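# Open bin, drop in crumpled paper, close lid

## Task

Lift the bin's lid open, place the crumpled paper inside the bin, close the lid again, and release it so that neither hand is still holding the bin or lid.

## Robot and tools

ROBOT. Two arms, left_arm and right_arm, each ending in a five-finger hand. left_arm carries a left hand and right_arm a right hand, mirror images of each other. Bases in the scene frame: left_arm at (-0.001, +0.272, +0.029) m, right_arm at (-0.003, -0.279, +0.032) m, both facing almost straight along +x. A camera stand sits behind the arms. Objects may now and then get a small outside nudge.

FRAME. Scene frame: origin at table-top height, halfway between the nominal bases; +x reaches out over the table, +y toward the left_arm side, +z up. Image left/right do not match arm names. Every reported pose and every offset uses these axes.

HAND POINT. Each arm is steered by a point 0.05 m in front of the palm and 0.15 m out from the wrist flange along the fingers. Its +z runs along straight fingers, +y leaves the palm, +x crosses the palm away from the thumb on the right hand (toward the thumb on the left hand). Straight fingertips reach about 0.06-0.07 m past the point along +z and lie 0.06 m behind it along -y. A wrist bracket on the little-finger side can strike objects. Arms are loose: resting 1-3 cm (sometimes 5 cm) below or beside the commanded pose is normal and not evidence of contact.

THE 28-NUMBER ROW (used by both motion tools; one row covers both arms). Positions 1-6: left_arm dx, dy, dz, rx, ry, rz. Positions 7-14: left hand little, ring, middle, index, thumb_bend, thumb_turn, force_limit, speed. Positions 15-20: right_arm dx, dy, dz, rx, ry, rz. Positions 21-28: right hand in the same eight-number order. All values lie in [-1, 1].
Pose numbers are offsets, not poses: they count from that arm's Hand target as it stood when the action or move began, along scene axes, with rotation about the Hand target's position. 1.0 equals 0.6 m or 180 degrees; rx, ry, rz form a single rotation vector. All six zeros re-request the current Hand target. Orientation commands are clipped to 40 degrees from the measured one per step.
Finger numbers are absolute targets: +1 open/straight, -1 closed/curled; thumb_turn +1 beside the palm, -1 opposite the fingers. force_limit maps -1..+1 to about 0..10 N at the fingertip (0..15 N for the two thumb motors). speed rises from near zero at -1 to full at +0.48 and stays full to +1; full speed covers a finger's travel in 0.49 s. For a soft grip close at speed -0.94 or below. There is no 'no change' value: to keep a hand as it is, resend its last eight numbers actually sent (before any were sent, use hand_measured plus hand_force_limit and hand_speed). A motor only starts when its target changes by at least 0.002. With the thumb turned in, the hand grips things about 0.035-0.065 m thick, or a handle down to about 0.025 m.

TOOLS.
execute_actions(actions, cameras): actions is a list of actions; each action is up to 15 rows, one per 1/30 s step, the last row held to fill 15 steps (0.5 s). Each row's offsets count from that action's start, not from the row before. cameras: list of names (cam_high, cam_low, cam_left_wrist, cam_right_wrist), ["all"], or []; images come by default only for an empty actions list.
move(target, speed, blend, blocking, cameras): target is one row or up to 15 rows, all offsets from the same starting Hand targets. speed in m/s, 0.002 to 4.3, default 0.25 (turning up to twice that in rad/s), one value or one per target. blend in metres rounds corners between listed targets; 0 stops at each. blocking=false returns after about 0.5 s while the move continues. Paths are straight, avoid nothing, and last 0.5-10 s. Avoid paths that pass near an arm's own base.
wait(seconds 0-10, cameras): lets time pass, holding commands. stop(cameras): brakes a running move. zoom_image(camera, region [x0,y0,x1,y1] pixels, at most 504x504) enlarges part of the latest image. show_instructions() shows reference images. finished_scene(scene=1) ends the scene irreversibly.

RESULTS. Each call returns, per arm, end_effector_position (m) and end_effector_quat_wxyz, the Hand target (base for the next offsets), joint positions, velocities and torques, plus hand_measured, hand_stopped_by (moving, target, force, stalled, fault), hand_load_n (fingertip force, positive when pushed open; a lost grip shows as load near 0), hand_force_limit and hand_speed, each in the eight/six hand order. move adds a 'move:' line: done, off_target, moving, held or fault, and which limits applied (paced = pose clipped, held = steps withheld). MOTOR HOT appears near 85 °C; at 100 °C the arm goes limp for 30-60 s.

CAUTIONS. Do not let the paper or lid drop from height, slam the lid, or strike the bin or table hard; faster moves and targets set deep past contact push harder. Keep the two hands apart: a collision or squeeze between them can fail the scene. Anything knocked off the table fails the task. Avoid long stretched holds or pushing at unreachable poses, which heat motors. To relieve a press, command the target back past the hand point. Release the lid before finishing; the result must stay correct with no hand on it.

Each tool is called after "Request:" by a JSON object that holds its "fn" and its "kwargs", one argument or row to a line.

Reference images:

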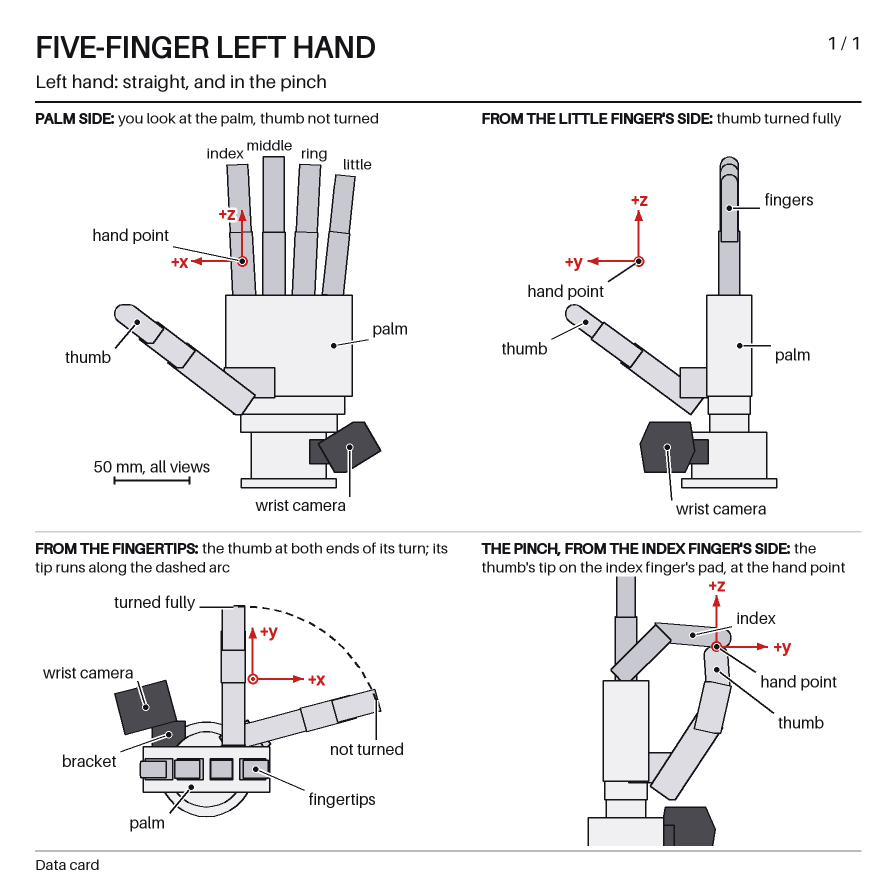

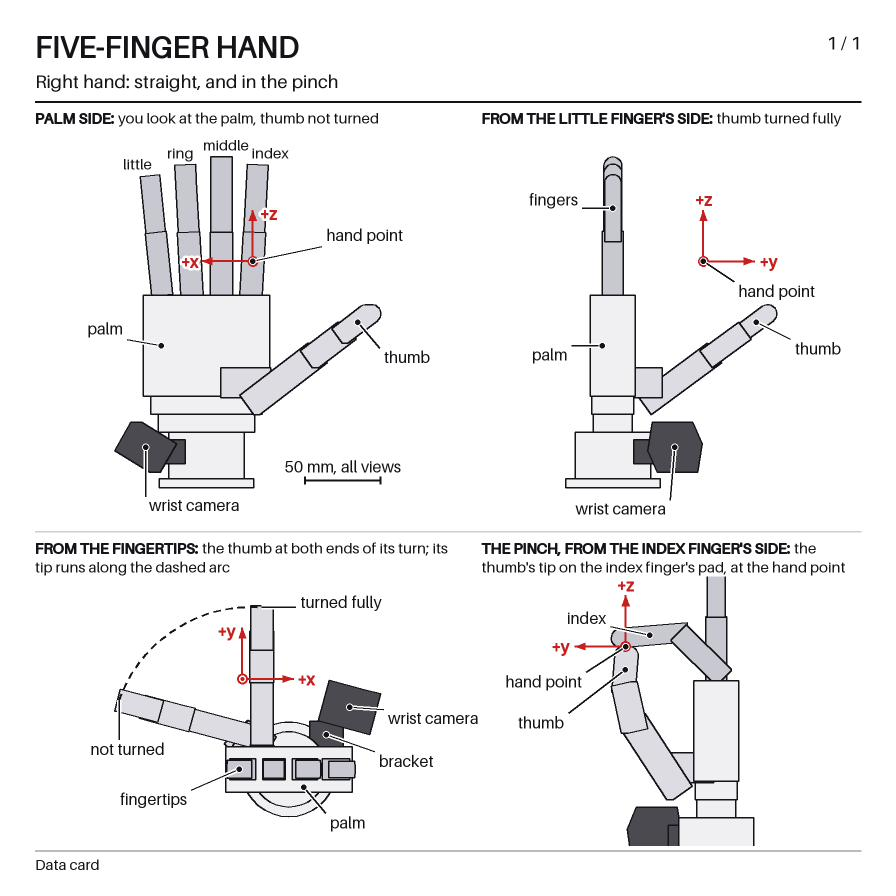

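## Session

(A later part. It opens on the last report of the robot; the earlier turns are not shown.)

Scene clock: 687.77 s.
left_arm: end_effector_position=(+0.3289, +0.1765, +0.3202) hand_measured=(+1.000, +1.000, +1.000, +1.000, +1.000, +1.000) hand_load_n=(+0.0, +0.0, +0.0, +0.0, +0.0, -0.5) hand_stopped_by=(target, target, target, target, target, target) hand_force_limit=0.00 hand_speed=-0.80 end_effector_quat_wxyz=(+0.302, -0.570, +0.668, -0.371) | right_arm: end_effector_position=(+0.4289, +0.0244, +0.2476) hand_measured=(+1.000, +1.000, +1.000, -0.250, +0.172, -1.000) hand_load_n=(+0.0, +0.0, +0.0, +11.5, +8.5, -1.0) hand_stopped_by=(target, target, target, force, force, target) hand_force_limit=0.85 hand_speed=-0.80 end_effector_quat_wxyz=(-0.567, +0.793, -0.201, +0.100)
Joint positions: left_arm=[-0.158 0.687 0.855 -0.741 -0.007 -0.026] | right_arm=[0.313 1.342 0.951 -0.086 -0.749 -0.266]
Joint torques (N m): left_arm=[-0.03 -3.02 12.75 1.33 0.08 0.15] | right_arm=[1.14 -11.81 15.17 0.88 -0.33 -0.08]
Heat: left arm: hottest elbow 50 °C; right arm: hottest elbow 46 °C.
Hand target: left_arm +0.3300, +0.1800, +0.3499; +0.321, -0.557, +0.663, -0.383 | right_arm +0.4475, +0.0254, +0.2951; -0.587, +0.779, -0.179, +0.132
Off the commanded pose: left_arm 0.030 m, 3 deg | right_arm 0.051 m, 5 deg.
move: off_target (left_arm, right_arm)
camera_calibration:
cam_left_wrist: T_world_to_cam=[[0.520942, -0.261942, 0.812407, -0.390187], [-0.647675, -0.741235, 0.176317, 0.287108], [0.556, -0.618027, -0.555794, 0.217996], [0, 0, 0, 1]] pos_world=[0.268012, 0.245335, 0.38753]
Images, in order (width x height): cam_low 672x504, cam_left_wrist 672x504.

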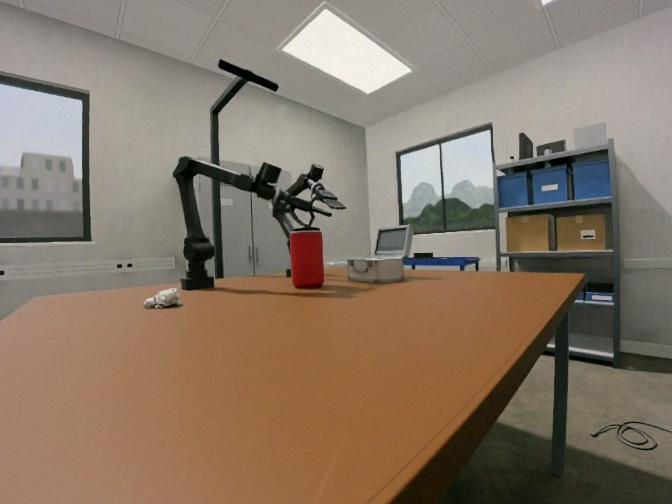

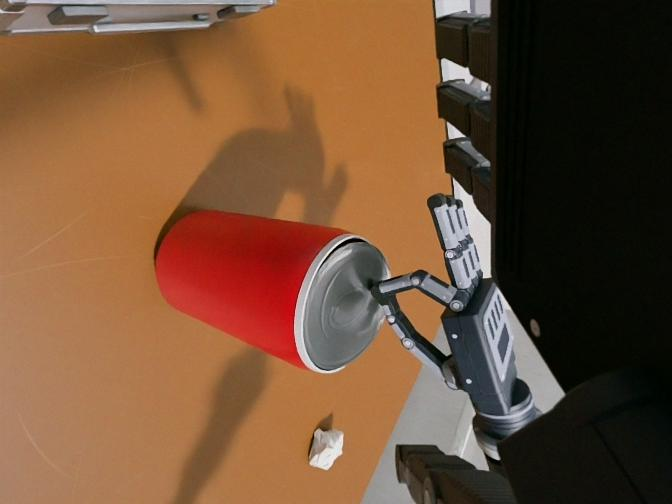

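Request:
{"fn": "move", "kwargs": {
  "target": [0,0,0,0,0,0,1,1,1,1,1,1,0,-0.8,0,0,0.006,0,0,0,1,1,1,-0.60,0.08,-1,0.85,-0.8],
  "speed": 0.02
}}

Request:
{"fn": "move", "kwargs": {
  "target": [0,0,0,0,0,0,1,1,1,1,1,1,0,-0.8,0,0,0.006,0,0,0,1,1,1,-0.60,0.08,-1,0.85,-0.8],
  "speed": 0.02
}}

Request:
{"fn": "move", "kwargs": {
  "target": [0,0,0,0,0,0,1,1,1,1,1,1,0,-0.8,0,0,0.006,0,0,0,1,1,1,-0.60,0.08,-1,0.85,-0.8],
  "speed": 0.02,
  "cameras": ["cam_left_wrist", "cam_low"]
}}

Request:
{"fn": "zoom_image", "kwargs": {
  "camera": "cam_left_wrist",
  "region": [290, 190, 440, 370]
}}

Scene clock: 693.47 s.
left_arm: end_effector_position=(+0.3289, +0.1765, +0.3202) hand_measured=(+1.000, +1.000, +1.000, +1.000, +1.000, +1.000) hand_load_n=(+0.0, +0.0, +0.0, -0.5, +0.0, +0.0) hand_stopped_by=(target, target, target, target, target, target) hand_force_limit=0.00 hand_speed=-0.80 end_effector_quat_wxyz=(+0.302, -0.570, +0.668, -0.371) | right_arm: end_effector_position=(+0.4315, +0.0257, +0.2590) hand_measured=(+1.000, +1.000, +1.000, -0.252, +0.170, -1.000) hand_load_n=(+0.0, +0.0, +0.0, +0.0, +0.0, +0.0) hand_stopped_by=(target, target, target, force, force, target) hand_force_limit=0.85 hand_speed=-0.80 end_effector_quat_wxyz=(-0.571, +0.789, -0.199, +0.104)
Joint positions: left_arm=[-0.158 0.687 0.855 -0.741 -0.007 -0.026] | right_arm=[0.313 1.335 0.968 -0.094 -0.749 -0.259]
Joint torques (N m): left_arm=[-0.03 -3.02 12.74 1.32 0.08 0.14] | right_arm=[1.14 -11.16 14.5 0.77 -0.32 -0.08]
Heat: left arm: hottest elbow 50 °C; right arm: hottest elbow 47 °C.
Hand target: left_arm +0.3300, +0.1800, +0.3499; +0.321, -0.557, +0.663, -0.383 | right_arm +0.4475, +0.0254, +0.2987; -0.587, +0.779, -0.179, +0.132
Off the commanded pose: left_arm 0.030 m, 3 deg | right_arm 0.043 m, 4 deg.
move: off_target (left_arm, right_arm)

Scene clock: 694.60 s.
left_arm: end_effector_position=(+0.3289, +0.1765, +0.3202) hand_measured=(+1.000, +1.000, +1.000, +1.000, +1.000, +1.000) hand_load_n=(+0.0, +0.0, +0.0, +0.0, +0.0, +0.0) hand_stopped_by=(target, target, target, target, target, target) hand_force_limit=0.00 hand_speed=-0.80 end_effector_quat_wxyz=(+0.302, -0.570, +0.668, -0.371) | right_arm: end_effector_position=(+0.4317, +0.0258, +0.2615) hand_measured=(+1.000, +1.000, +1.000, -0.252, +0.170, -1.000) hand_load_n=(+0.0, +0.0, +0.0, +0.0, +0.0, +0.0) hand_stopped_by=(target, target, target, force, force, target) hand_force_limit=0.85 hand_speed=-0.80 end_effector_quat_wxyz=(-0.571, +0.790, -0.200, +0.103)
Joint positions: left_arm=[-0.158 0.687 0.855 -0.741 -0.007 -0.026] | right_arm=[0.313 1.333 0.974 -0.103 -0.749 -0.259]
Joint torques (N m): left_arm=[-0.03 -3.02 12.72 1.32 0.09 0.15] | right_arm=[1.14 -11.34 14.6 0.77 -0.32 -0.07]
Heat: left arm: hottest elbow 50 °C; right arm: hottest elbow 47 °C.
Hand target: left_arm +0.3300, +0.1800, +0.3499; +0.321, -0.557, +0.663, -0.383 | right_arm +0.4475, +0.0254, +0.3023; -0.587, +0.779, -0.179, +0.132
Off the commanded pose: left_arm 0.030 m, 3 deg | right_arm 0.044 m, 5 deg.
move: off_target (left_arm, right_arm)

Scene clock: 695.70 s.
left_arm: end_effector_position=(+0.3289, +0.1765, +0.3202) hand_measured=(+1.000, +1.000, +1.000, +1.000, +1.000, +1.000) hand_load_n=(+0.0, +0.0, +0.0, +0.0, +0.0, +0.0) hand_stopped_by=(target, target, target, target, target, target) hand_force_limit=0.00 hand_speed=-0.80 end_effector_quat_wxyz=(+0.302, -0.570, +0.668, -0.371) | right_arm: end_effector_position=(+0.4321, +0.0260, +0.2655) hand_measured=(+1.000, +1.000, +1.000, -0.252, +0.170, -1.000) hand_load_n=(+0.0, +0.0, +0.0, +0.0, +0.0, +0.0) hand_stopped_by=(target, target, target, force, force, target) hand_force_limit=0.85 hand_speed=-0.80 end_effector_quat_wxyz=(-0.571, +0.789, -0.199, +0.104)
Joint positions: left_arm=[-0.158 0.687 0.855 -0.741 -0.007 -0.026] | right_arm=[0.313 1.33 0.982 -0.112 -0.749 -0.259]
Joint torques (N m): left_arm=[0.03 -3.02 12.74 1.33 0.09 0.14] | right_arm=[1.2 -11.22 14.64 0.77 -0.32 -0.07]
Heat: left arm: hottest elbow 50 °C; right arm: hottest elbow 47 °C.
Hand target: left_arm +0.3300, +0.1800, +0.3499; +0.321, -0.557, +0.663, -0.383 | right_arm +0.4475, +0.0254, +0.3059; -0.587, +0.779, -0.179, +0.132
Off the commanded pose: left_arm 0.030 m, 3 deg | right_arm 0.043 m, 4 deg.
move: off_target (left_arm, right_arm)
camera_calibration:
cam_left_wrist: T_world_to_cam=[[0.520942, -0.261942, 0.812407, -0.390187], [-0.647675, -0.741235, 0.176317, 0.287108], [0.556, -0.618027, -0.555794, 0.217996], [0, 0, 0, 1]] pos_world=[0.268012, 0.245335, 0.38753]
Images, in order (width x height): cam_low 672x504, cam_left_wrist 672x504.

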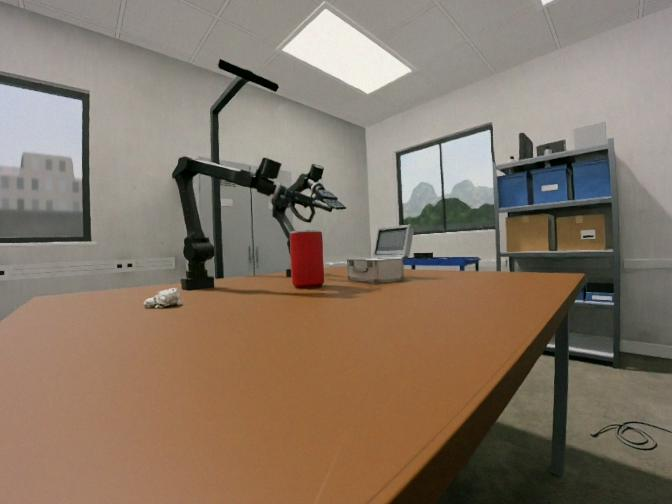

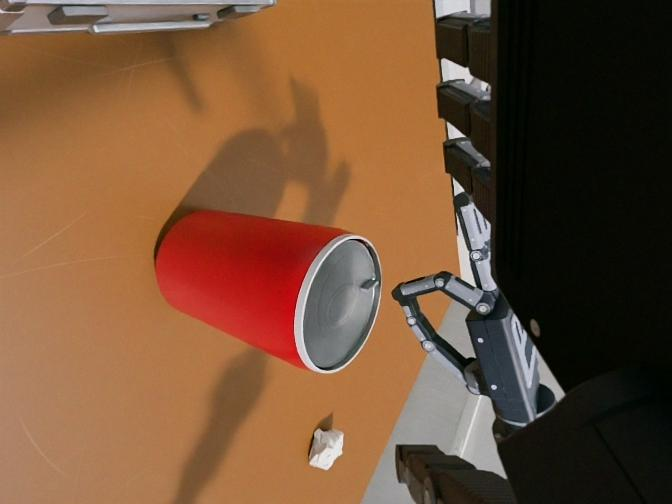

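Scaled by 2.800 from the camera's 672x504 image, which has a finer 960x720 frame.

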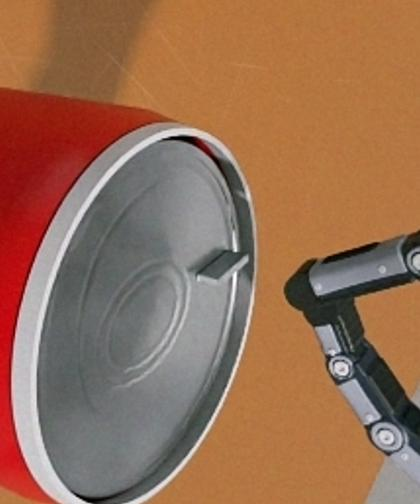

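Request:
{"fn": "move", "kwargs": {
  "target": [0,0,0,0,0,0,1,1,1,1,1,1,0,-0.8,-0.0358,0,-0.073,0,0,0.0556,1,1,0.03,0.03,0.25,-1,0.4,-0.2],
  "speed": 0.08,
  "cameras": ["cam_left_wrist"]
}}

Request:
{"fn": "zoom_image", "kwargs": {
  "camera": "cam_left_wrist",
  "region": [340, 220, 440, 320]
}}

Scene clock: 759.87 s.
left_arm: end_effector_position=(+0.3289, +0.1765, +0.3202) hand_measured=(+1.000, +1.000, +1.000, +1.000, +1.000, +1.000) hand_load_n=(+0.0, +0.0, +0.0, +0.0, +0.0, -0.5) hand_stopped_by=(target, target, target, target, target, target) hand_force_limit=0.00 hand_speed=-0.80 end_effector_quat_wxyz=(+0.302, -0.570, +0.668, -0.371) | right_arm: end_effector_position=(+0.4157, +0.0301, +0.2606) hand_measured=(+1.000, +1.000, +0.030, +0.030, +0.250, -1.000) hand_load_n=(+0.0, +0.0, +0.0, +0.0, +0.0, +0.0) hand_stopped_by=(target, target, target, target, target, target) hand_force_limit=0.40 hand_speed=-0.20 end_effector_quat_wxyz=(-0.595, +0.792, -0.118, +0.070)
Joint positions: left_arm=[-0.158 0.687 0.855 -0.741 -0.007 -0.026] | right_arm=[0.299 1.358 0.982 -0.112 -0.922 -0.369]
Joint torques (N m): left_arm=[0.03 -3.02 12.75 1.33 0.08 0.14] | right_arm=[0.85 -8.82 10.25 1.17 -0.45 -0.2]
Heat: left arm: hottest elbow 51 °C; right arm: hottest elbow 47 °C.
Hand target: left_arm +0.3300, +0.1800, +0.3499; +0.321, -0.557, +0.663, -0.383 | right_arm +0.4261, +0.0254, +0.2621; -0.596, +0.791, -0.110, +0.080
Off the commanded pose: left_arm 0.030 m, 3 deg | right_arm 0.011 m, 2 deg.
move: off_target (left_arm, right_arm)
camera_calibration:
cam_left_wrist: T_world_to_cam=[[0.520942, -0.261942, 0.812407, -0.390187], [-0.647675, -0.741235, 0.176317, 0.287108], [0.556, -0.618027, -0.555794, 0.217996], [0, 0, 0, 1]] pos_world=[0.268012, 0.245335, 0.38753]
Images, in order (width x height): cam_left_wrist 672x504.

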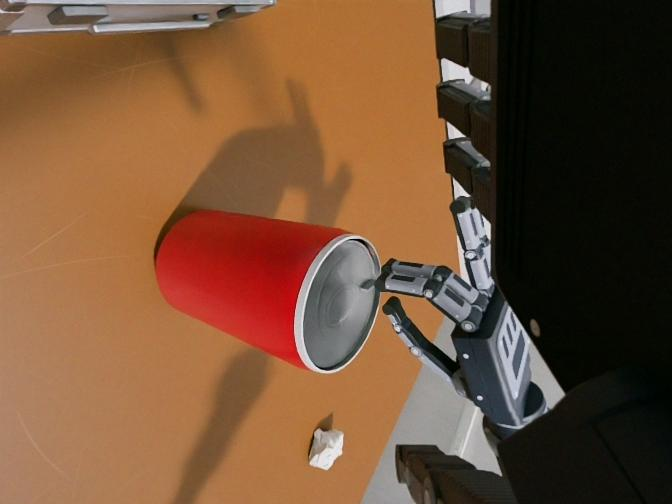

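Scaled by 5.040 from the camera's 672x504 image, which has a finer 960x720 frame.

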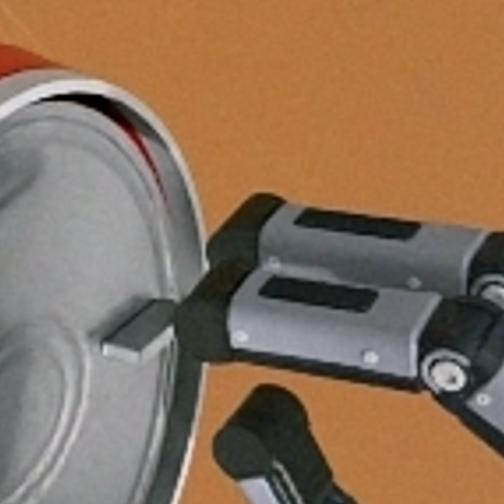

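Request:
{"fn": "move", "kwargs": {
  "target": [0,0,0,0,0,0,1,1,1,1,1,1,0,-0.8,0.014,-0.0148,-0.0168,0,0,0,1,1,0.03,0.03,0.25,-1,0.4,-0.2],
  "speed": 0.06,
  "cameras": ["cam_left_wrist"]
}}

Request:
{"fn": "zoom_image", "kwargs": {
  "camera": "cam_left_wrist",
  "region": [340, 220, 440, 320]
}}

Scene clock: 793.43 s.
left_arm: end_effector_position=(+0.3289, +0.1765, +0.3202) hand_measured=(+1.000, +1.000, +1.000, +1.000, +1.000, +1.000) hand_load_n=(+0.0, +0.0, +0.0, +0.0, +0.0, +0.0) hand_stopped_by=(target, target, target, target, target, target) hand_force_limit=0.00 hand_speed=-0.80 end_effector_quat_wxyz=(+0.302, -0.570, +0.668, -0.371) | right_arm: end_effector_position=(+0.4269, +0.0154, +0.2500) hand_measured=(+1.000, +1.000, +0.030, +0.030, +0.250, -1.000) hand_load_n=(+0.0, +0.0, +0.0, +0.0, +0.0, +0.0) hand_stopped_by=(target, target, target, target, target, target) hand_force_limit=0.40 hand_speed=-0.20 end_effector_quat_wxyz=(-0.592, +0.793, -0.126, +0.071)
Joint positions: left_arm=[-0.158 0.687 0.855 -0.741 -0.007 -0.026] | right_arm=[0.261 1.382 0.982 -0.112 -0.944 -0.389]
Joint torques (N m): left_arm=[-0.03 -3.02 12.74 1.32 0.09 0.14] | right_arm=[1.08 -9.05 10.1 1.48 -0.47 -0.2]
Heat: left arm: hottest elbow 51 °C; right arm: hottest elbow 45 °C.
Hand target: left_arm +0.3300, +0.1800, +0.3499; +0.321, -0.557, +0.663, -0.383 | right_arm +0.4345, +0.0165, +0.2520; -0.596, +0.791, -0.110, +0.080
Off the commanded pose: left_arm 0.030 m, 3 deg | right_arm 0.008 m, 2 deg.
move: off_target (left_arm)
camera_calibration:
cam_left_wrist: T_world_to_cam=[[0.520942, -0.261942, 0.812407, -0.390187], [-0.647675, -0.741235, 0.176317, 0.287108], [0.556, -0.618027, -0.555794, 0.217996], [0, 0, 0, 1]] pos_world=[0.268012, 0.245335, 0.38753]
Images, in order (width x height): cam_left_wrist 672x504.

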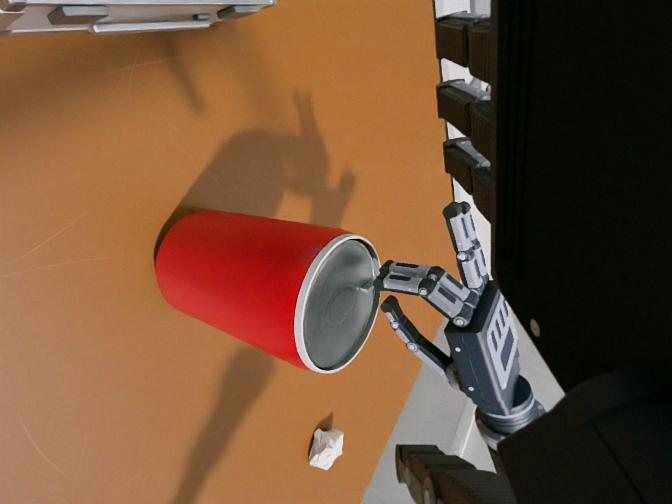

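Scaled by 5.040 from the camera's 672x504 image, which has a finer 960x720 frame.

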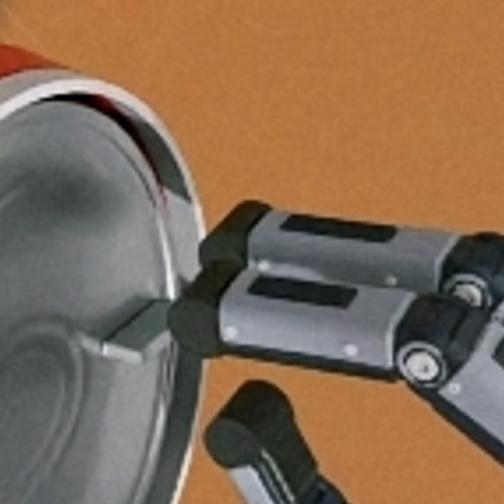

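Request:
{"fn": "move", "kwargs": {
  "target": [0,0,0,0,0,0,1,1,1,1,1,1,0,-0.8,0.0058,0.0042,-0.0117,0,0,0,1,1,0.03,0.08,0.25,-1,0.4,-0.2],
  "speed": 0.06,
  "cameras": ["cam_left_wrist"]
}}

Request:
{"fn": "zoom_image", "kwargs": {
  "camera": "cam_left_wrist",
  "region": [340, 220, 440, 320]
}}

Scene clock: 813.47 s.
left_arm: end_effector_position=(+0.3289, +0.1765, +0.3202) hand_measured=(+1.000, +1.000, +1.000, +1.000, +1.000, +1.000) hand_load_n=(+0.0, +0.0, +0.0, +0.0, +0.0, -0.5) hand_stopped_by=(target, target, target, target, target, target) hand_force_limit=0.00 hand_speed=-0.80 end_effector_quat_wxyz=(+0.302, -0.570, +0.668, -0.371) | right_arm: end_effector_position=(+0.4293, +0.0160, +0.2427) hand_measured=(+1.000, +1.000, +0.030, +0.080, +0.250, -1.000) hand_load_n=(+0.0, +0.0, +0.0, +0.0, +0.0, +0.0) hand_stopped_by=(target, target, target, target, target, target) hand_force_limit=0.40 hand_speed=-0.20 end_effector_quat_wxyz=(-0.591, +0.794, -0.128, +0.067)
Joint positions: left_arm=[-0.158 0.687 0.855 -0.741 -0.007 -0.026] | right_arm=[0.261 1.399 0.982 -0.106 -0.944 -0.391]
Joint torques (N m): left_arm=[0.03 -3.08 12.72 1.32 0.09 0.14] | right_arm=[1.38 -9.23 9.91 1.96 -0.34 -0.18]
Heat: left arm: hottest elbow 51 °C; right arm: hottest elbow 44 °C.
Hand target: left_arm +0.3300, +0.1800, +0.3499; +0.321, -0.557, +0.663, -0.383 | right_arm +0.4379, +0.0191, +0.2450; -0.596, +0.791, -0.110, +0.080
Off the commanded pose: left_arm 0.030 m, 3 deg | right_arm 0.010 m, 3 deg.
move: off_target (left_arm, right_arm)
camera_calibration:
cam_left_wrist: T_world_to_cam=[[0.520942, -0.261942, 0.812407, -0.390187], [-0.647675, -0.741235, 0.176317, 0.287108], [0.556, -0.618027, -0.555794, 0.217996], [0, 0, 0, 1]] pos_world=[0.268012, 0.245335, 0.38753]
Images, in order (width x height): cam_left_wrist 672x504.

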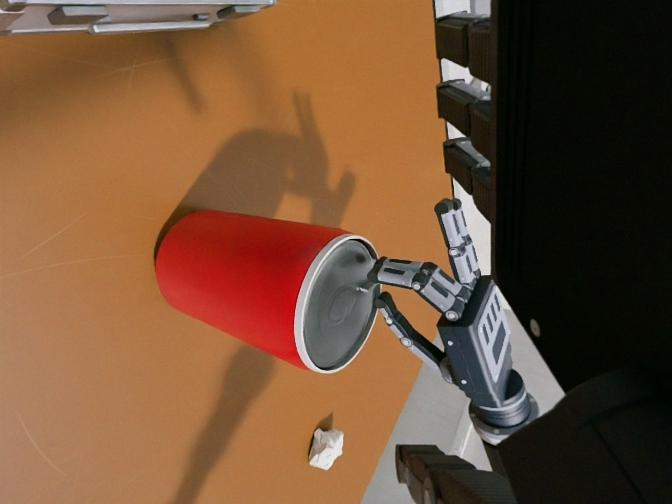

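Scaled by 5.040 from the camera's 672x504 image, which has a finer 960x720 frame.

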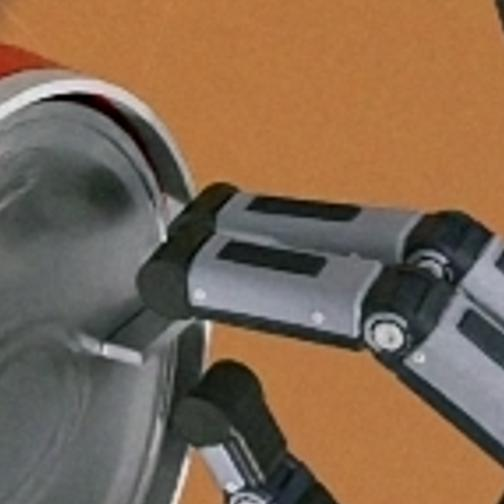

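Request:
{"fn": "move", "kwargs": {
  "target": [0,0,0,0,0,0,1,1,1,1,1,1,0,-0.8,0,0,-0.026,0,0,0,1,1,0.03,0.08,0.25,-1,0.4,-0.2],
  "speed": 0.05,
  "cameras": ["cam_left_wrist"]
}}

Request:
{"fn": "zoom_image", "kwargs": {
  "camera": "cam_left_wrist",
  "region": [340, 220, 440, 320]
}}

Scene clock: 818.40 s.
left_arm: end_effector_position=(+0.3289, +0.1765, +0.3202) hand_measured=(+1.000, +1.000, +1.000, +1.000, +1.000, +1.000) hand_load_n=(+0.0, +0.0, -0.5, +0.0, +0.0, +0.0) hand_stopped_by=(target, target, target, target, target, target) hand_force_limit=0.00 hand_speed=-0.80 end_effector_quat_wxyz=(+0.302, -0.570, +0.668, -0.371) | right_arm: end_effector_position=(+0.4346, +0.0177, +0.2389) hand_measured=(+1.000, +1.000, +0.030, +0.080, +0.250, -1.000) hand_load_n=(+0.0, +0.0, +0.0, +0.0, +0.0, -0.5) hand_stopped_by=(target, target, target, target, target, target) hand_force_limit=0.40 hand_speed=-0.20 end_effector_quat_wxyz=(-0.595, +0.791, -0.121, +0.075)
Joint positions: left_arm=[-0.158 0.687 0.855 -0.741 -0.007 -0.026] | right_arm=[0.261 1.413 0.976 -0.062 -0.945 -0.391]
Joint torques (N m): left_arm=[-0.03 -3.02 12.77 1.33 0.08 0.14] | right_arm=[1.32 -9 8.06 1.95 -0.28 -0.18]
Heat: left arm: hottest elbow 51 °C; right arm: hottest elbow 44 °C.
Hand target: left_arm +0.3300, +0.1800, +0.3499; +0.321, -0.557, +0.663, -0.383 | right_arm +0.4379, +0.0191, +0.2294; -0.596, +0.791, -0.110, +0.080
Off the commanded pose: left_arm 0.030 m, 3 deg | right_arm 0.010 m, 1 deg.
move: off_target (left_arm)
camera_calibration:
cam_left_wrist: T_world_to_cam=[[0.520942, -0.261942, 0.812407, -0.390187], [-0.647675, -0.741235, 0.176317, 0.287108], [0.556, -0.618027, -0.555794, 0.217996], [0, 0, 0, 1]] pos_world=[0.268012, 0.245335, 0.38753]
Images, in order (width x height): cam_left_wrist 672x504.

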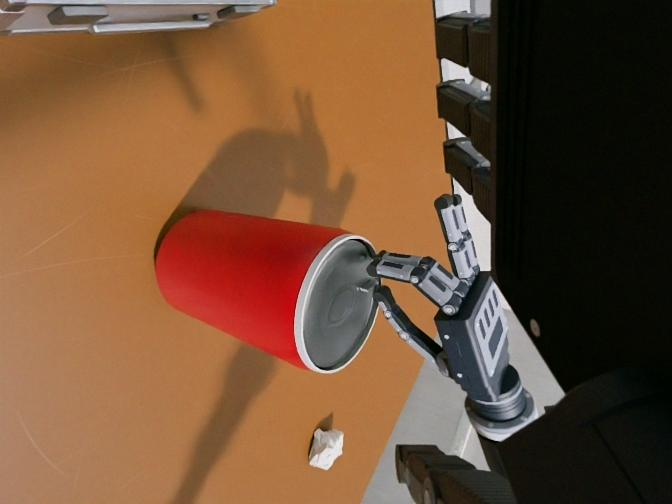

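Scaled by 5.040 from the camera's 672x504 image, which has a finer 960x720 frame.

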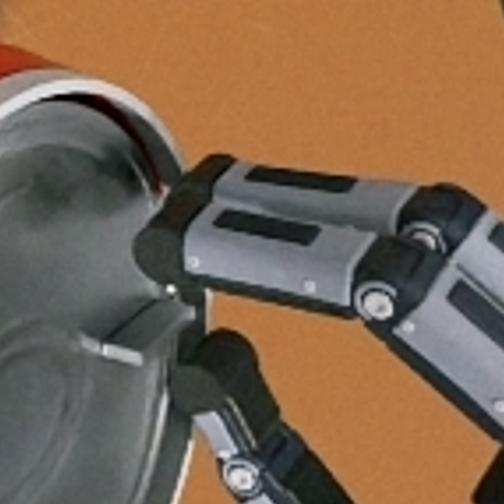

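Request:
{"fn": "move", "kwargs": {
  "target": [
    [0,0,0,0,0,0,1,1,1,1,1,1,0,-0.8,0,0,0.04,0,0,0,1,1,0.03,0.08,0.25,-1,0.4,-0.2],
    [0,0,0,0,0,0,1,1,1,1,1,1,0,-0.8,-0.0125,-0.001,0.04,0,0,0,1,1,0.03,0.08,0.25,-1,0.4,-0.2],
    [0,0,0,0,0,0,1,1,1,1,1,1,0,-0.8,-0.0125,-0.001,0.015,0,0,0,1,1,0.03,0.08,0.25,-1,0.4,-0.2]
  ],
  "speed": 0.06,
  "cameras": ["cam_left_wrist"]
}}

Request:
{"fn": "zoom_image", "kwargs": {
  "camera": "cam_left_wrist",
  "region": [340, 220, 440, 320]
}}

Scene clock: 824.07 s.
left_arm: end_effector_position=(+0.3289, +0.1765, +0.3202) hand_measured=(+1.000, +1.000, +1.000, +1.000, +1.000, +1.000) hand_load_n=(+0.0, +0.0, -0.5, +0.0, -0.5, -0.5) hand_stopped_by=(target, target, target, target, target, target) hand_force_limit=0.00 hand_speed=-0.80 end_effector_quat_wxyz=(+0.302, -0.570, +0.668, -0.371) | right_arm: end_effector_position=(+0.4314, +0.0165, +0.2393) hand_measured=(+1.000, +1.000, +0.030, +0.080, +0.250, -1.000) hand_load_n=(+0.0, +0.0, +0.0, +0.0, +0.0, +0.0) hand_stopped_by=(target, target, target, target, target, target) hand_force_limit=0.40 hand_speed=-0.20 end_effector_quat_wxyz=(-0.593, +0.793, -0.121, +0.073)
Joint positions: left_arm=[-0.158 0.687 0.855 -0.741 -0.007 -0.026] | right_arm=[0.261 1.405 0.974 -0.08 -0.945 -0.398]
Joint torques (N m): left_arm=[0.03 -3.08 12.75 1.32 0.08 0.14] | right_arm=[1.61 -10.58 7.9 1.81 -0.14 -0.14]
Heat: left arm: hottest elbow 51 °C; right arm: hottest elbow 44 °C.
Hand target: left_arm +0.3300, +0.1800, +0.3499; +0.321, -0.557, +0.663, -0.383 | right_arm +0.4304, +0.0185, +0.2384; -0.596, +0.791, -0.110, +0.080
Off the commanded pose: left_arm 0.030 m, 3 deg | right_arm 0.002 m, 2 deg.
move: off_target (left_arm)
camera_calibration:
cam_left_wrist: T_world_to_cam=[[0.520942, -0.261942, 0.812407, -0.390187], [-0.647675, -0.741235, 0.176317, 0.287108], [0.556, -0.618027, -0.555794, 0.217996], [0, 0, 0, 1]] pos_world=[0.268012, 0.245335, 0.38753]
Images, in order (width x height): cam_left_wrist 672x504.

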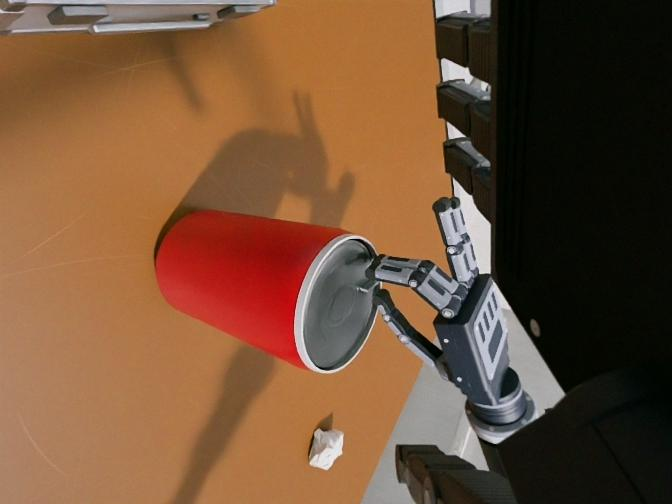

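Scaled by 5.040 from the camera's 672x504 image, which has a finer 960x720 frame.

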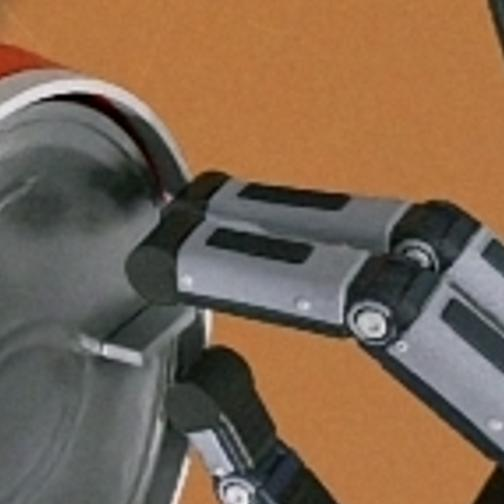

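Request:
{"fn": "move", "kwargs": {
  "target": [
    [0,0,0,0,0,0,1,1,1,1,1,1,0,-0.8,0,0,0,0,0,0,1,1,-0.1,0.08,0.25,-1,0.4,-0.2],
    [0,0,0,0,0,0,1,1,1,1,1,1,0,-0.8,0,0,-0.017,0,0,0,1,1,-0.1,0.08,0.25,-1,0.4,-0.2]
  ],
  "speed": 0.05,
  "cameras": ["cam_left_wrist"]
}}

Request:
{"fn": "zoom_image", "kwargs": {
  "camera": "cam_left_wrist",
  "region": [340, 220, 440, 320]
}}

Scene clock: 829.40 s.
left_arm: end_effector_position=(+0.3289, +0.1765, +0.3202) hand_measured=(+1.000, +1.000, +1.000, +1.000, +1.000, +1.000) hand_load_n=(+0.0, +0.0, +0.0, +0.0, +0.0, +0.0) hand_stopped_by=(target, target, target, target, target, target) hand_force_limit=0.00 hand_speed=-0.80 end_effector_quat_wxyz=(+0.302, -0.570, +0.668, -0.371) | right_arm: end_effector_position=(+0.4301, +0.0164, +0.2352) hand_measured=(+1.000, +1.000, -0.100, +0.080, +0.250, -1.000) hand_load_n=(+0.0, +0.0, -1.0, +0.0, +0.0, +0.0) hand_stopped_by=(target, target, target, target, target, target) hand_force_limit=0.40 hand_speed=-0.20 end_effector_quat_wxyz=(-0.595, +0.791, -0.121, +0.075)
Joint positions: left_arm=[-0.158 0.687 0.855 -0.741 -0.007 -0.026] | right_arm=[0.261 1.405 0.957 -0.051 -0.945 -0.391]
Joint torques (N m): left_arm=[-0.03 -3.08 12.75 1.32 0.09 0.14] | right_arm=[1.55 -9.58 7.73 1.84 -0.13 -0.14]
Heat: left arm: hottest elbow 51 °C; right arm: hottest elbow 44 °C.
Hand target: left_arm +0.3300, +0.1800, +0.3499; +0.321, -0.557, +0.663, -0.383 | right_arm +0.4304, +0.0185, +0.2282; -0.596, +0.791, -0.110, +0.080
Off the commanded pose: left_arm 0.030 m, 3 deg | right_arm 0.007 m, 1 deg.
move: off_target (left_arm)
camera_calibration:
cam_left_wrist: T_world_to_cam=[[0.520942, -0.261942, 0.812407, -0.390187], [-0.647675, -0.741235, 0.176317, 0.287108], [0.556, -0.618027, -0.555794, 0.217996], [0, 0, 0, 1]] pos_world=[0.268012, 0.245335, 0.38753]
Images, in order (width x height): cam_left_wrist 672x504.

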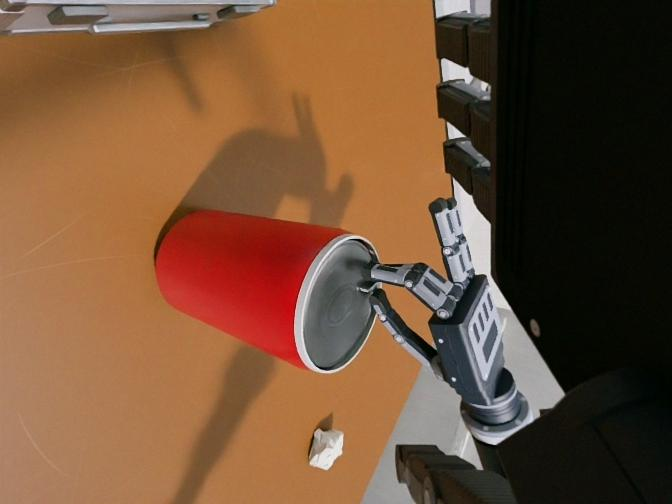

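Scaled by 5.040 from the camera's 672x504 image, which has a finer 960x720 frame.

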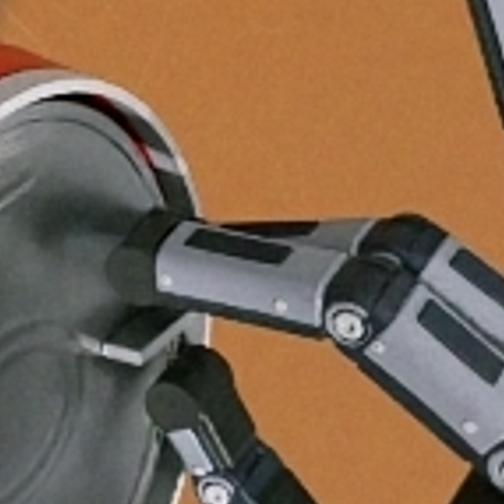

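Request:
{"fn": "move", "kwargs": {
  "target": [
    [0,0,0,0,0,0,1,1,1,1,1,1,0,-0.8,0,0,0.04,0,0,0,1,1,-0.1,0.08,0.25,-1,0.4,-0.2],
    [0,0,0,0,0,0,1,1,1,1,1,1,0,-0.8,0,0,0.04,-0.0145,-0.051,0.016,1,1,-0.1,0.08,0.25,-1,0.4,-0.2]
  ],
  "speed": 0.06,
  "cameras": ["cam_left_wrist"]
}}

Request:
{"fn": "zoom_image", "kwargs": {
  "camera": "cam_left_wrist",
  "region": [340, 220, 440, 320]
}}

Scene clock: 838.67 s.
left_arm: end_effector_position=(+0.3289, +0.1765, +0.3202) hand_measured=(+1.000, +1.000, +1.000, +1.000, +1.000, +1.000) hand_load_n=(+0.0, +0.0, +0.0, +0.0, +0.0, +0.0) hand_stopped_by=(target, target, target, target, target, target) hand_force_limit=0.00 hand_speed=-0.80 end_effector_quat_wxyz=(+0.302, -0.570, +0.668, -0.371) | right_arm: end_effector_position=(+0.4313, +0.0132, +0.2365) hand_measured=(+1.000, +1.000, -0.100, +0.080, +0.250, -1.000) hand_load_n=(-0.5, +0.0, +0.0, +0.0, +0.0, +0.0) hand_stopped_by=(target, target, target, target, target, target) hand_force_limit=0.40 hand_speed=-0.20 end_effector_quat_wxyz=(-0.584, +0.801, -0.062, +0.117)
Joint positions: left_arm=[-0.158 0.687 0.855 -0.741 -0.007 -0.026] | right_arm=[0.268 1.382 0.957 -0.088 -0.936 -0.547]
Joint torques (N m): left_arm=[-0.03 -3.08 12.75 1.32 0.08 0.14] | right_arm=[2.26 -11.75 10.1 0.68 -0.04 -0.21]
Heat: left arm: hottest elbow 51 °C; right arm: hottest elbow 44 °C.
Hand target: left_arm +0.3300, +0.1800, +0.3499; +0.321, -0.557, +0.663, -0.383 | right_arm +0.4304, +0.0185, +0.2522; -0.586, +0.798, -0.041, +0.131
Off the commanded pose: left_arm 0.030 m, 3 deg | right_arm 0.017 m, 3 deg.
move: off_target (left_arm, right_arm)
camera_calibration:
cam_left_wrist: T_world_to_cam=[[0.520942, -0.261942, 0.812407, -0.390187], [-0.647675, -0.741235, 0.176317, 0.287108], [0.556, -0.618027, -0.555794, 0.217996], [0, 0, 0, 1]] pos_world=[0.268012, 0.245335, 0.38753]
Images, in order (width x height): cam_left_wrist 672x504.

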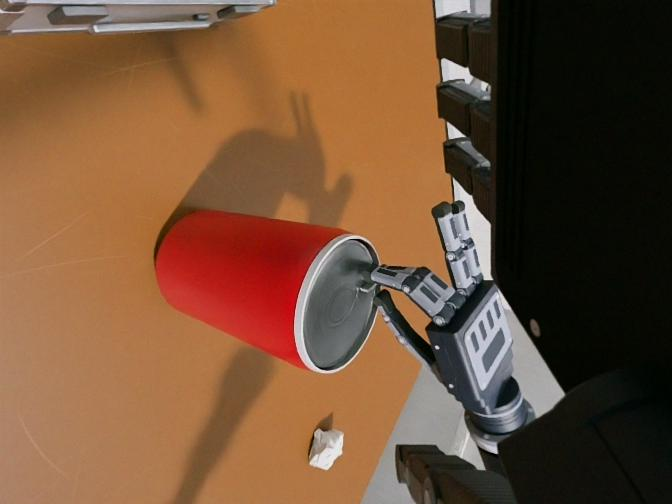

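Scaled by 5.040 from the camera's 672x504 image, which has a finer 960x720 frame.

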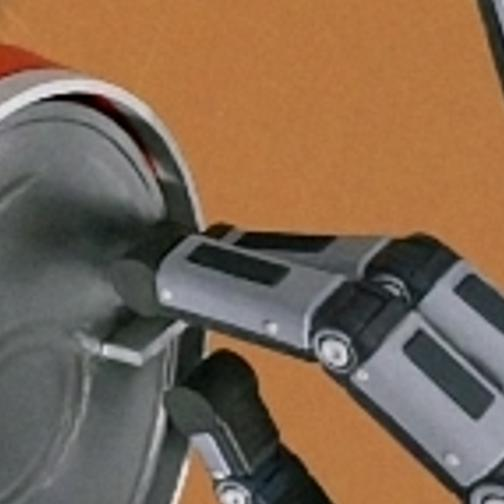

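Request:
{"fn": "move", "kwargs": {
  "target": [
    [0,0,0,0,0,0,1,1,1,1,1,1,0,-0.8,0,0,0,0,0,0,1,1,-0.16,0.02,0.25,-1,0.4,-0.2],
    [0,0,0,0,0,0,1,1,1,1,1,1,0,-0.8,-0.002,-0.004,-0.04,0,0,0,1,1,-0.16,0.02,0.25,-1,0.4,-0.2]
  ],
  "speed": 0.05,
  "cameras": ["cam_left_wrist"]
}}

Request:
{"fn": "zoom_image", "kwargs": {
  "camera": "cam_left_wrist",
  "region": [340, 220, 440, 320]
}}

Scene clock: 854.83 s.
left_arm: end_effector_position=(+0.3289, +0.1765, +0.3202) hand_measured=(+1.000, +1.000, +1.000, +1.000, +1.000, +1.000) hand_load_n=(+0.0, +0.0, +0.0, +0.0, +0.0, +0.0) hand_stopped_by=(target, target, target, target, target, target) hand_force_limit=0.00 hand_speed=-0.80 end_effector_quat_wxyz=(+0.302, -0.570, +0.668, -0.371) | right_arm: end_effector_position=(+0.4299, +0.0128, +0.2324) hand_measured=(+1.000, +1.000, -0.160, +0.020, +0.250, -1.000) hand_load_n=(+0.0, +0.0, -1.0, +0.0, +0.0, +0.0) hand_stopped_by=(target, target, target, target, target, target) hand_force_limit=0.40 hand_speed=-0.20 end_effector_quat_wxyz=(-0.586, +0.799, -0.057, +0.122)
Joint positions: left_arm=[-0.158 0.687 0.855 -0.741 -0.007 -0.026] | right_arm=[0.268 1.381 0.939 -0.059 -0.938 -0.55]
Joint torques (N m): left_arm=[0.03 -3.02 12.74 1.33 0.08 0.14] | right_arm=[1.96 -9.64 7.75 1.81 -0.12 -0.23]
Heat: left arm: hottest elbow 51 °C; right arm: hottest elbow 44 °C.
Hand target: left_arm +0.3300, +0.1800, +0.3499; +0.321, -0.557, +0.663, -0.383 | right_arm +0.4292, +0.0161, +0.2282; -0.586, +0.798, -0.041, +0.131
Off the commanded pose: left_arm 0.030 m, 3 deg | right_arm 0.005 m, 2 deg.
move: off_target (left_arm)
camera_calibration:
cam_left_wrist: T_world_to_cam=[[0.520942, -0.261942, 0.812407, -0.390187], [-0.647675, -0.741235, 0.176317, 0.287108], [0.556, -0.618027, -0.555794, 0.217996], [0, 0, 0, 1]] pos_world=[0.268012, 0.245335, 0.38753]
Images, in order (width x height): cam_left_wrist 672x504.

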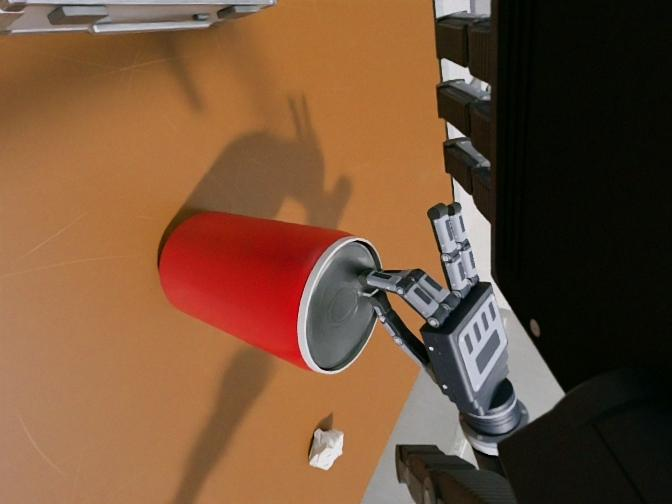

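Scaled by 5.040 from the camera's 672x504 image, which has a finer 960x720 frame.

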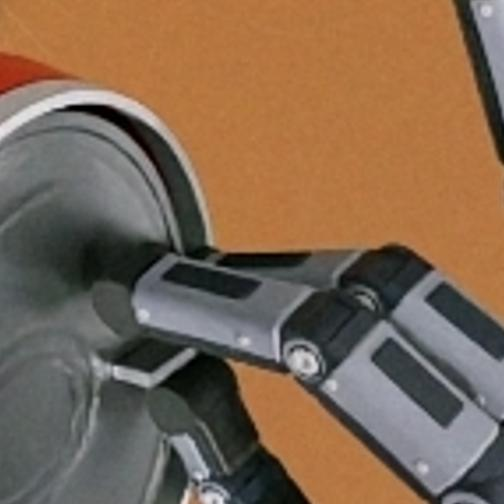

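Request:
{"fn": "move", "kwargs": {
  "target": [0,0,0,0,0,0,1,1,1,1,1,1,0,-0.8,0,0,-0.007,0,0,0,1,1,-0.25,-0.08,0.25,-1,0.4,-0.6],
  "speed": 0.03,
  "cameras": ["cam_left_wrist","cam_low"]
}}

Scene clock: 873.37 s.
left_arm: end_effector_position=(+0.3289, +0.1765, +0.3202) hand_measured=(+1.000, +1.000, +1.000, +1.000, +1.000, +1.000) hand_load_n=(+0.0, +0.0, +0.0, +0.0, +0.0, +0.0) hand_stopped_by=(target, target, target, target, target, target) hand_force_limit=0.00 hand_speed=-0.80 end_effector_quat_wxyz=(+0.302, -0.570, +0.668, -0.371) | right_arm: end_effector_position=(+0.4302, +0.0136, +0.2320) hand_measured=(+1.000, +1.000, -0.246, -0.080, +0.250, -1.000) hand_load_n=(+0.0, +0.0, +11.0, +0.0, +4.0, +1.5) hand_stopped_by=(target, target, force, target, target, target) hand_force_limit=0.40 hand_speed=-0.60 end_effector_quat_wxyz=(-0.587, +0.798, -0.053, +0.126)
Joint positions: left_arm=[-0.158 0.687 0.855 -0.741 -0.007 -0.026] | right_arm=[0.27 1.381 0.934 -0.045 -0.938 -0.553]
Joint torques (N m): left_arm=[-0.03 -3.02 12.75 1.33 0.08 0.15] | right_arm=[2.08 -9.17 7.5 1.77 -0.12 -0.2]
Heat: left arm: hottest elbow 52 °C; right arm: hottest elbow 43 °C.
Hand target: left_arm +0.3300, +0.1800, +0.3499; +0.321, -0.557, +0.663, -0.383 | right_arm +0.4292, +0.0161, +0.2240; -0.586, +0.798, -0.041, +0.131
Off the commanded pose: left_arm 0.030 m, 3 deg | right_arm 0.008 m, 1 deg.
move: off_target (left_arm)
camera_calibration:
cam_left_wrist: T_world_to_cam=[[0.520942, -0.261942, 0.812407, -0.390187], [-0.647675, -0.741235, 0.176317, 0.287108], [0.556, -0.618027, -0.555794, 0.217996], [0, 0, 0, 1]] pos_world=[0.268012, 0.245335, 0.38753]
Images, in order (width x height): cam_low 672x504, cam_left_wrist 672x504.

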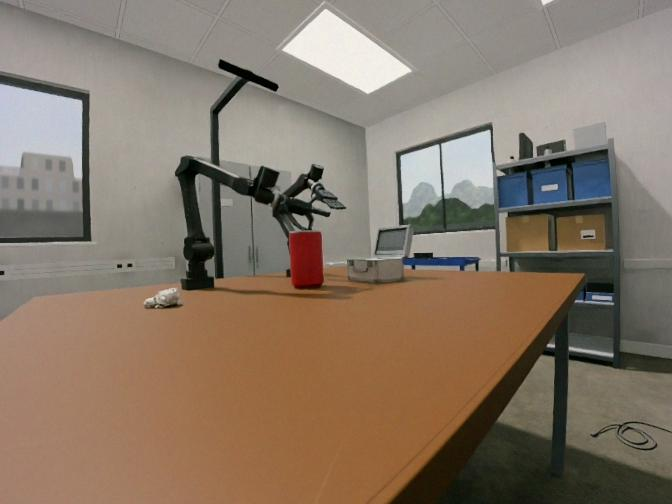

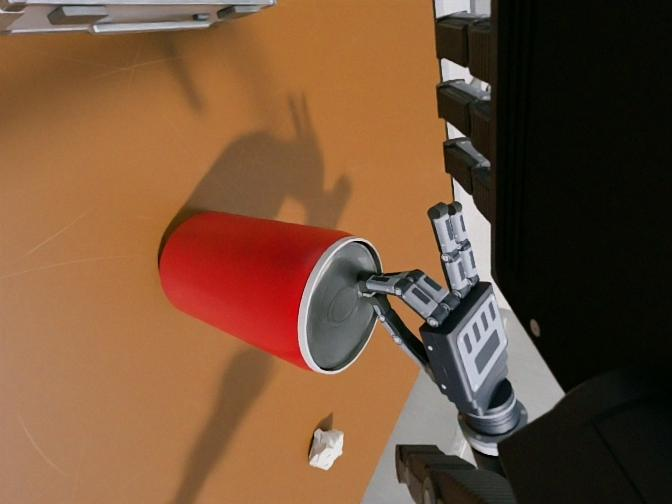

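Request:
{"fn": "zoom_image", "kwargs": {
  "camera": "cam_left_wrist",
  "region": [340, 220, 440, 320]
}}

Request:
{"fn": "zoom_image", "kwargs": {
  "camera": "cam_low",
  "region": [260, 170, 360, 250]
}}

Scaled by 5.040 from the camera's 672x504 image, which has a finer 960x720 frame.

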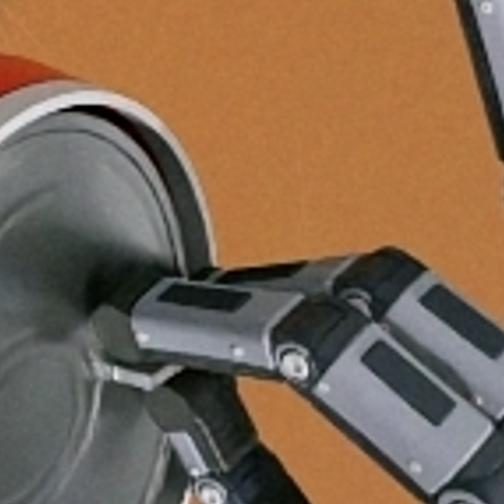

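Scaled by 5.040 from the camera's 672x504 image, which has a finer 960x720 frame.

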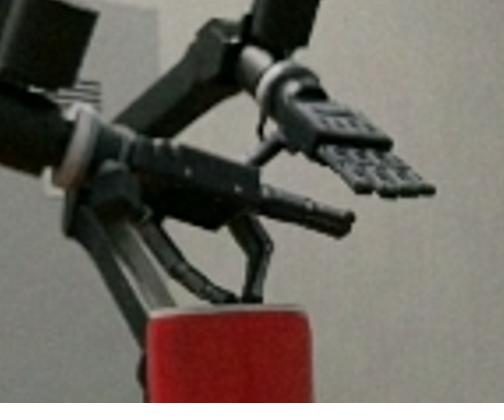

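Request:
{"fn": "move", "kwargs": {
  "target": [0,0,0,0,0,0,1,1,1,1,1,1,0,-0.8,0,0,-0.001,0,0,0,1,1,-0.25,-0.35,0.25,-1,0.4,-0.8],
  "speed": 0.03,
  "cameras": ["cam_left_wrist"]
}}

Request:
{"fn": "zoom_image", "kwargs": {
  "camera": "cam_left_wrist",
  "region": [340, 220, 440, 320]
}}

Scene clock: 880.30 s.
left_arm: end_effector_position=(+0.3289, +0.1765, +0.3202) hand_measured=(+1.000, +1.000, +1.000, +1.000, +1.000, +1.000) hand_load_n=(+0.0, +0.0, +0.0, +0.0, -0.5, +0.0) hand_stopped_by=(target, target, target, target, target, target) hand_force_limit=0.00 hand_speed=-0.80 end_effector_quat_wxyz=(+0.302, -0.570, +0.668, -0.371) | right_arm: end_effector_position=(+0.4300, +0.0151, +0.2326) hand_measured=(+1.000, +1.000, -0.246, -0.242, +0.252, -1.000) hand_load_n=(+0.0, +0.0, +7.5, +3.0, +9.0, -0.5) hand_stopped_by=(target, target, force, force, target, target) hand_force_limit=0.40 hand_speed=-0.80 end_effector_quat_wxyz=(-0.588, +0.797, -0.050, +0.127)
Joint positions: left_arm=[-0.158 0.687 0.855 -0.741 -0.007 -0.026] | right_arm=[0.273 1.381 0.934 -0.04 -0.938 -0.553]
Joint torques (N m): left_arm=[-0.03 -3.08 12.74 1.32 0.09 0.14] | right_arm=[1.96 -9.23 7.41 1.66 -0.12 -0.2]
Heat: left arm: hottest elbow 52 °C; right arm: hottest elbow 43 °C.
Hand target: left_arm +0.3300, +0.1800, +0.3499; +0.321, -0.557, +0.663, -0.383 | right_arm +0.4292, +0.0161, +0.2234; -0.586, +0.798, -0.041, +0.131
Off the commanded pose: left_arm 0.030 m, 3 deg | right_arm 0.009 m, 1 deg.
move: off_target (left_arm)
camera_calibration:
cam_left_wrist: T_world_to_cam=[[0.520942, -0.261942, 0.812407, -0.390187], [-0.647675, -0.741235, 0.176317, 0.287108], [0.556, -0.618027, -0.555794, 0.217996], [0, 0, 0, 1]] pos_world=[0.268012, 0.245335, 0.38753]
Images, in order (width x height): cam_left_wrist 672x504.

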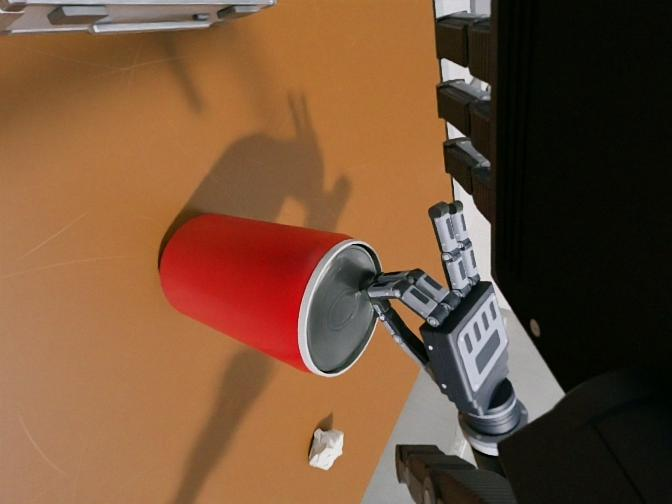

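Scaled by 5.040 from the camera's 672x504 image, which has a finer 960x720 frame.

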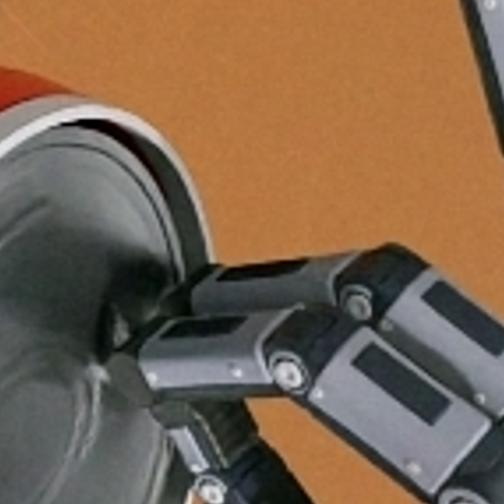

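Request:
{"fn": "zoom_image", "kwargs": {
  "camera": "cam_left_wrist",
  "region": [350, 275, 390, 315]
}}

Scaled by 12.600 from the camera's 672x504 image, which has a finer 960x720 frame.

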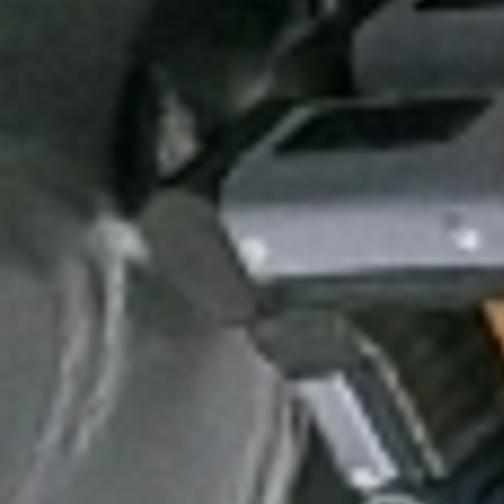

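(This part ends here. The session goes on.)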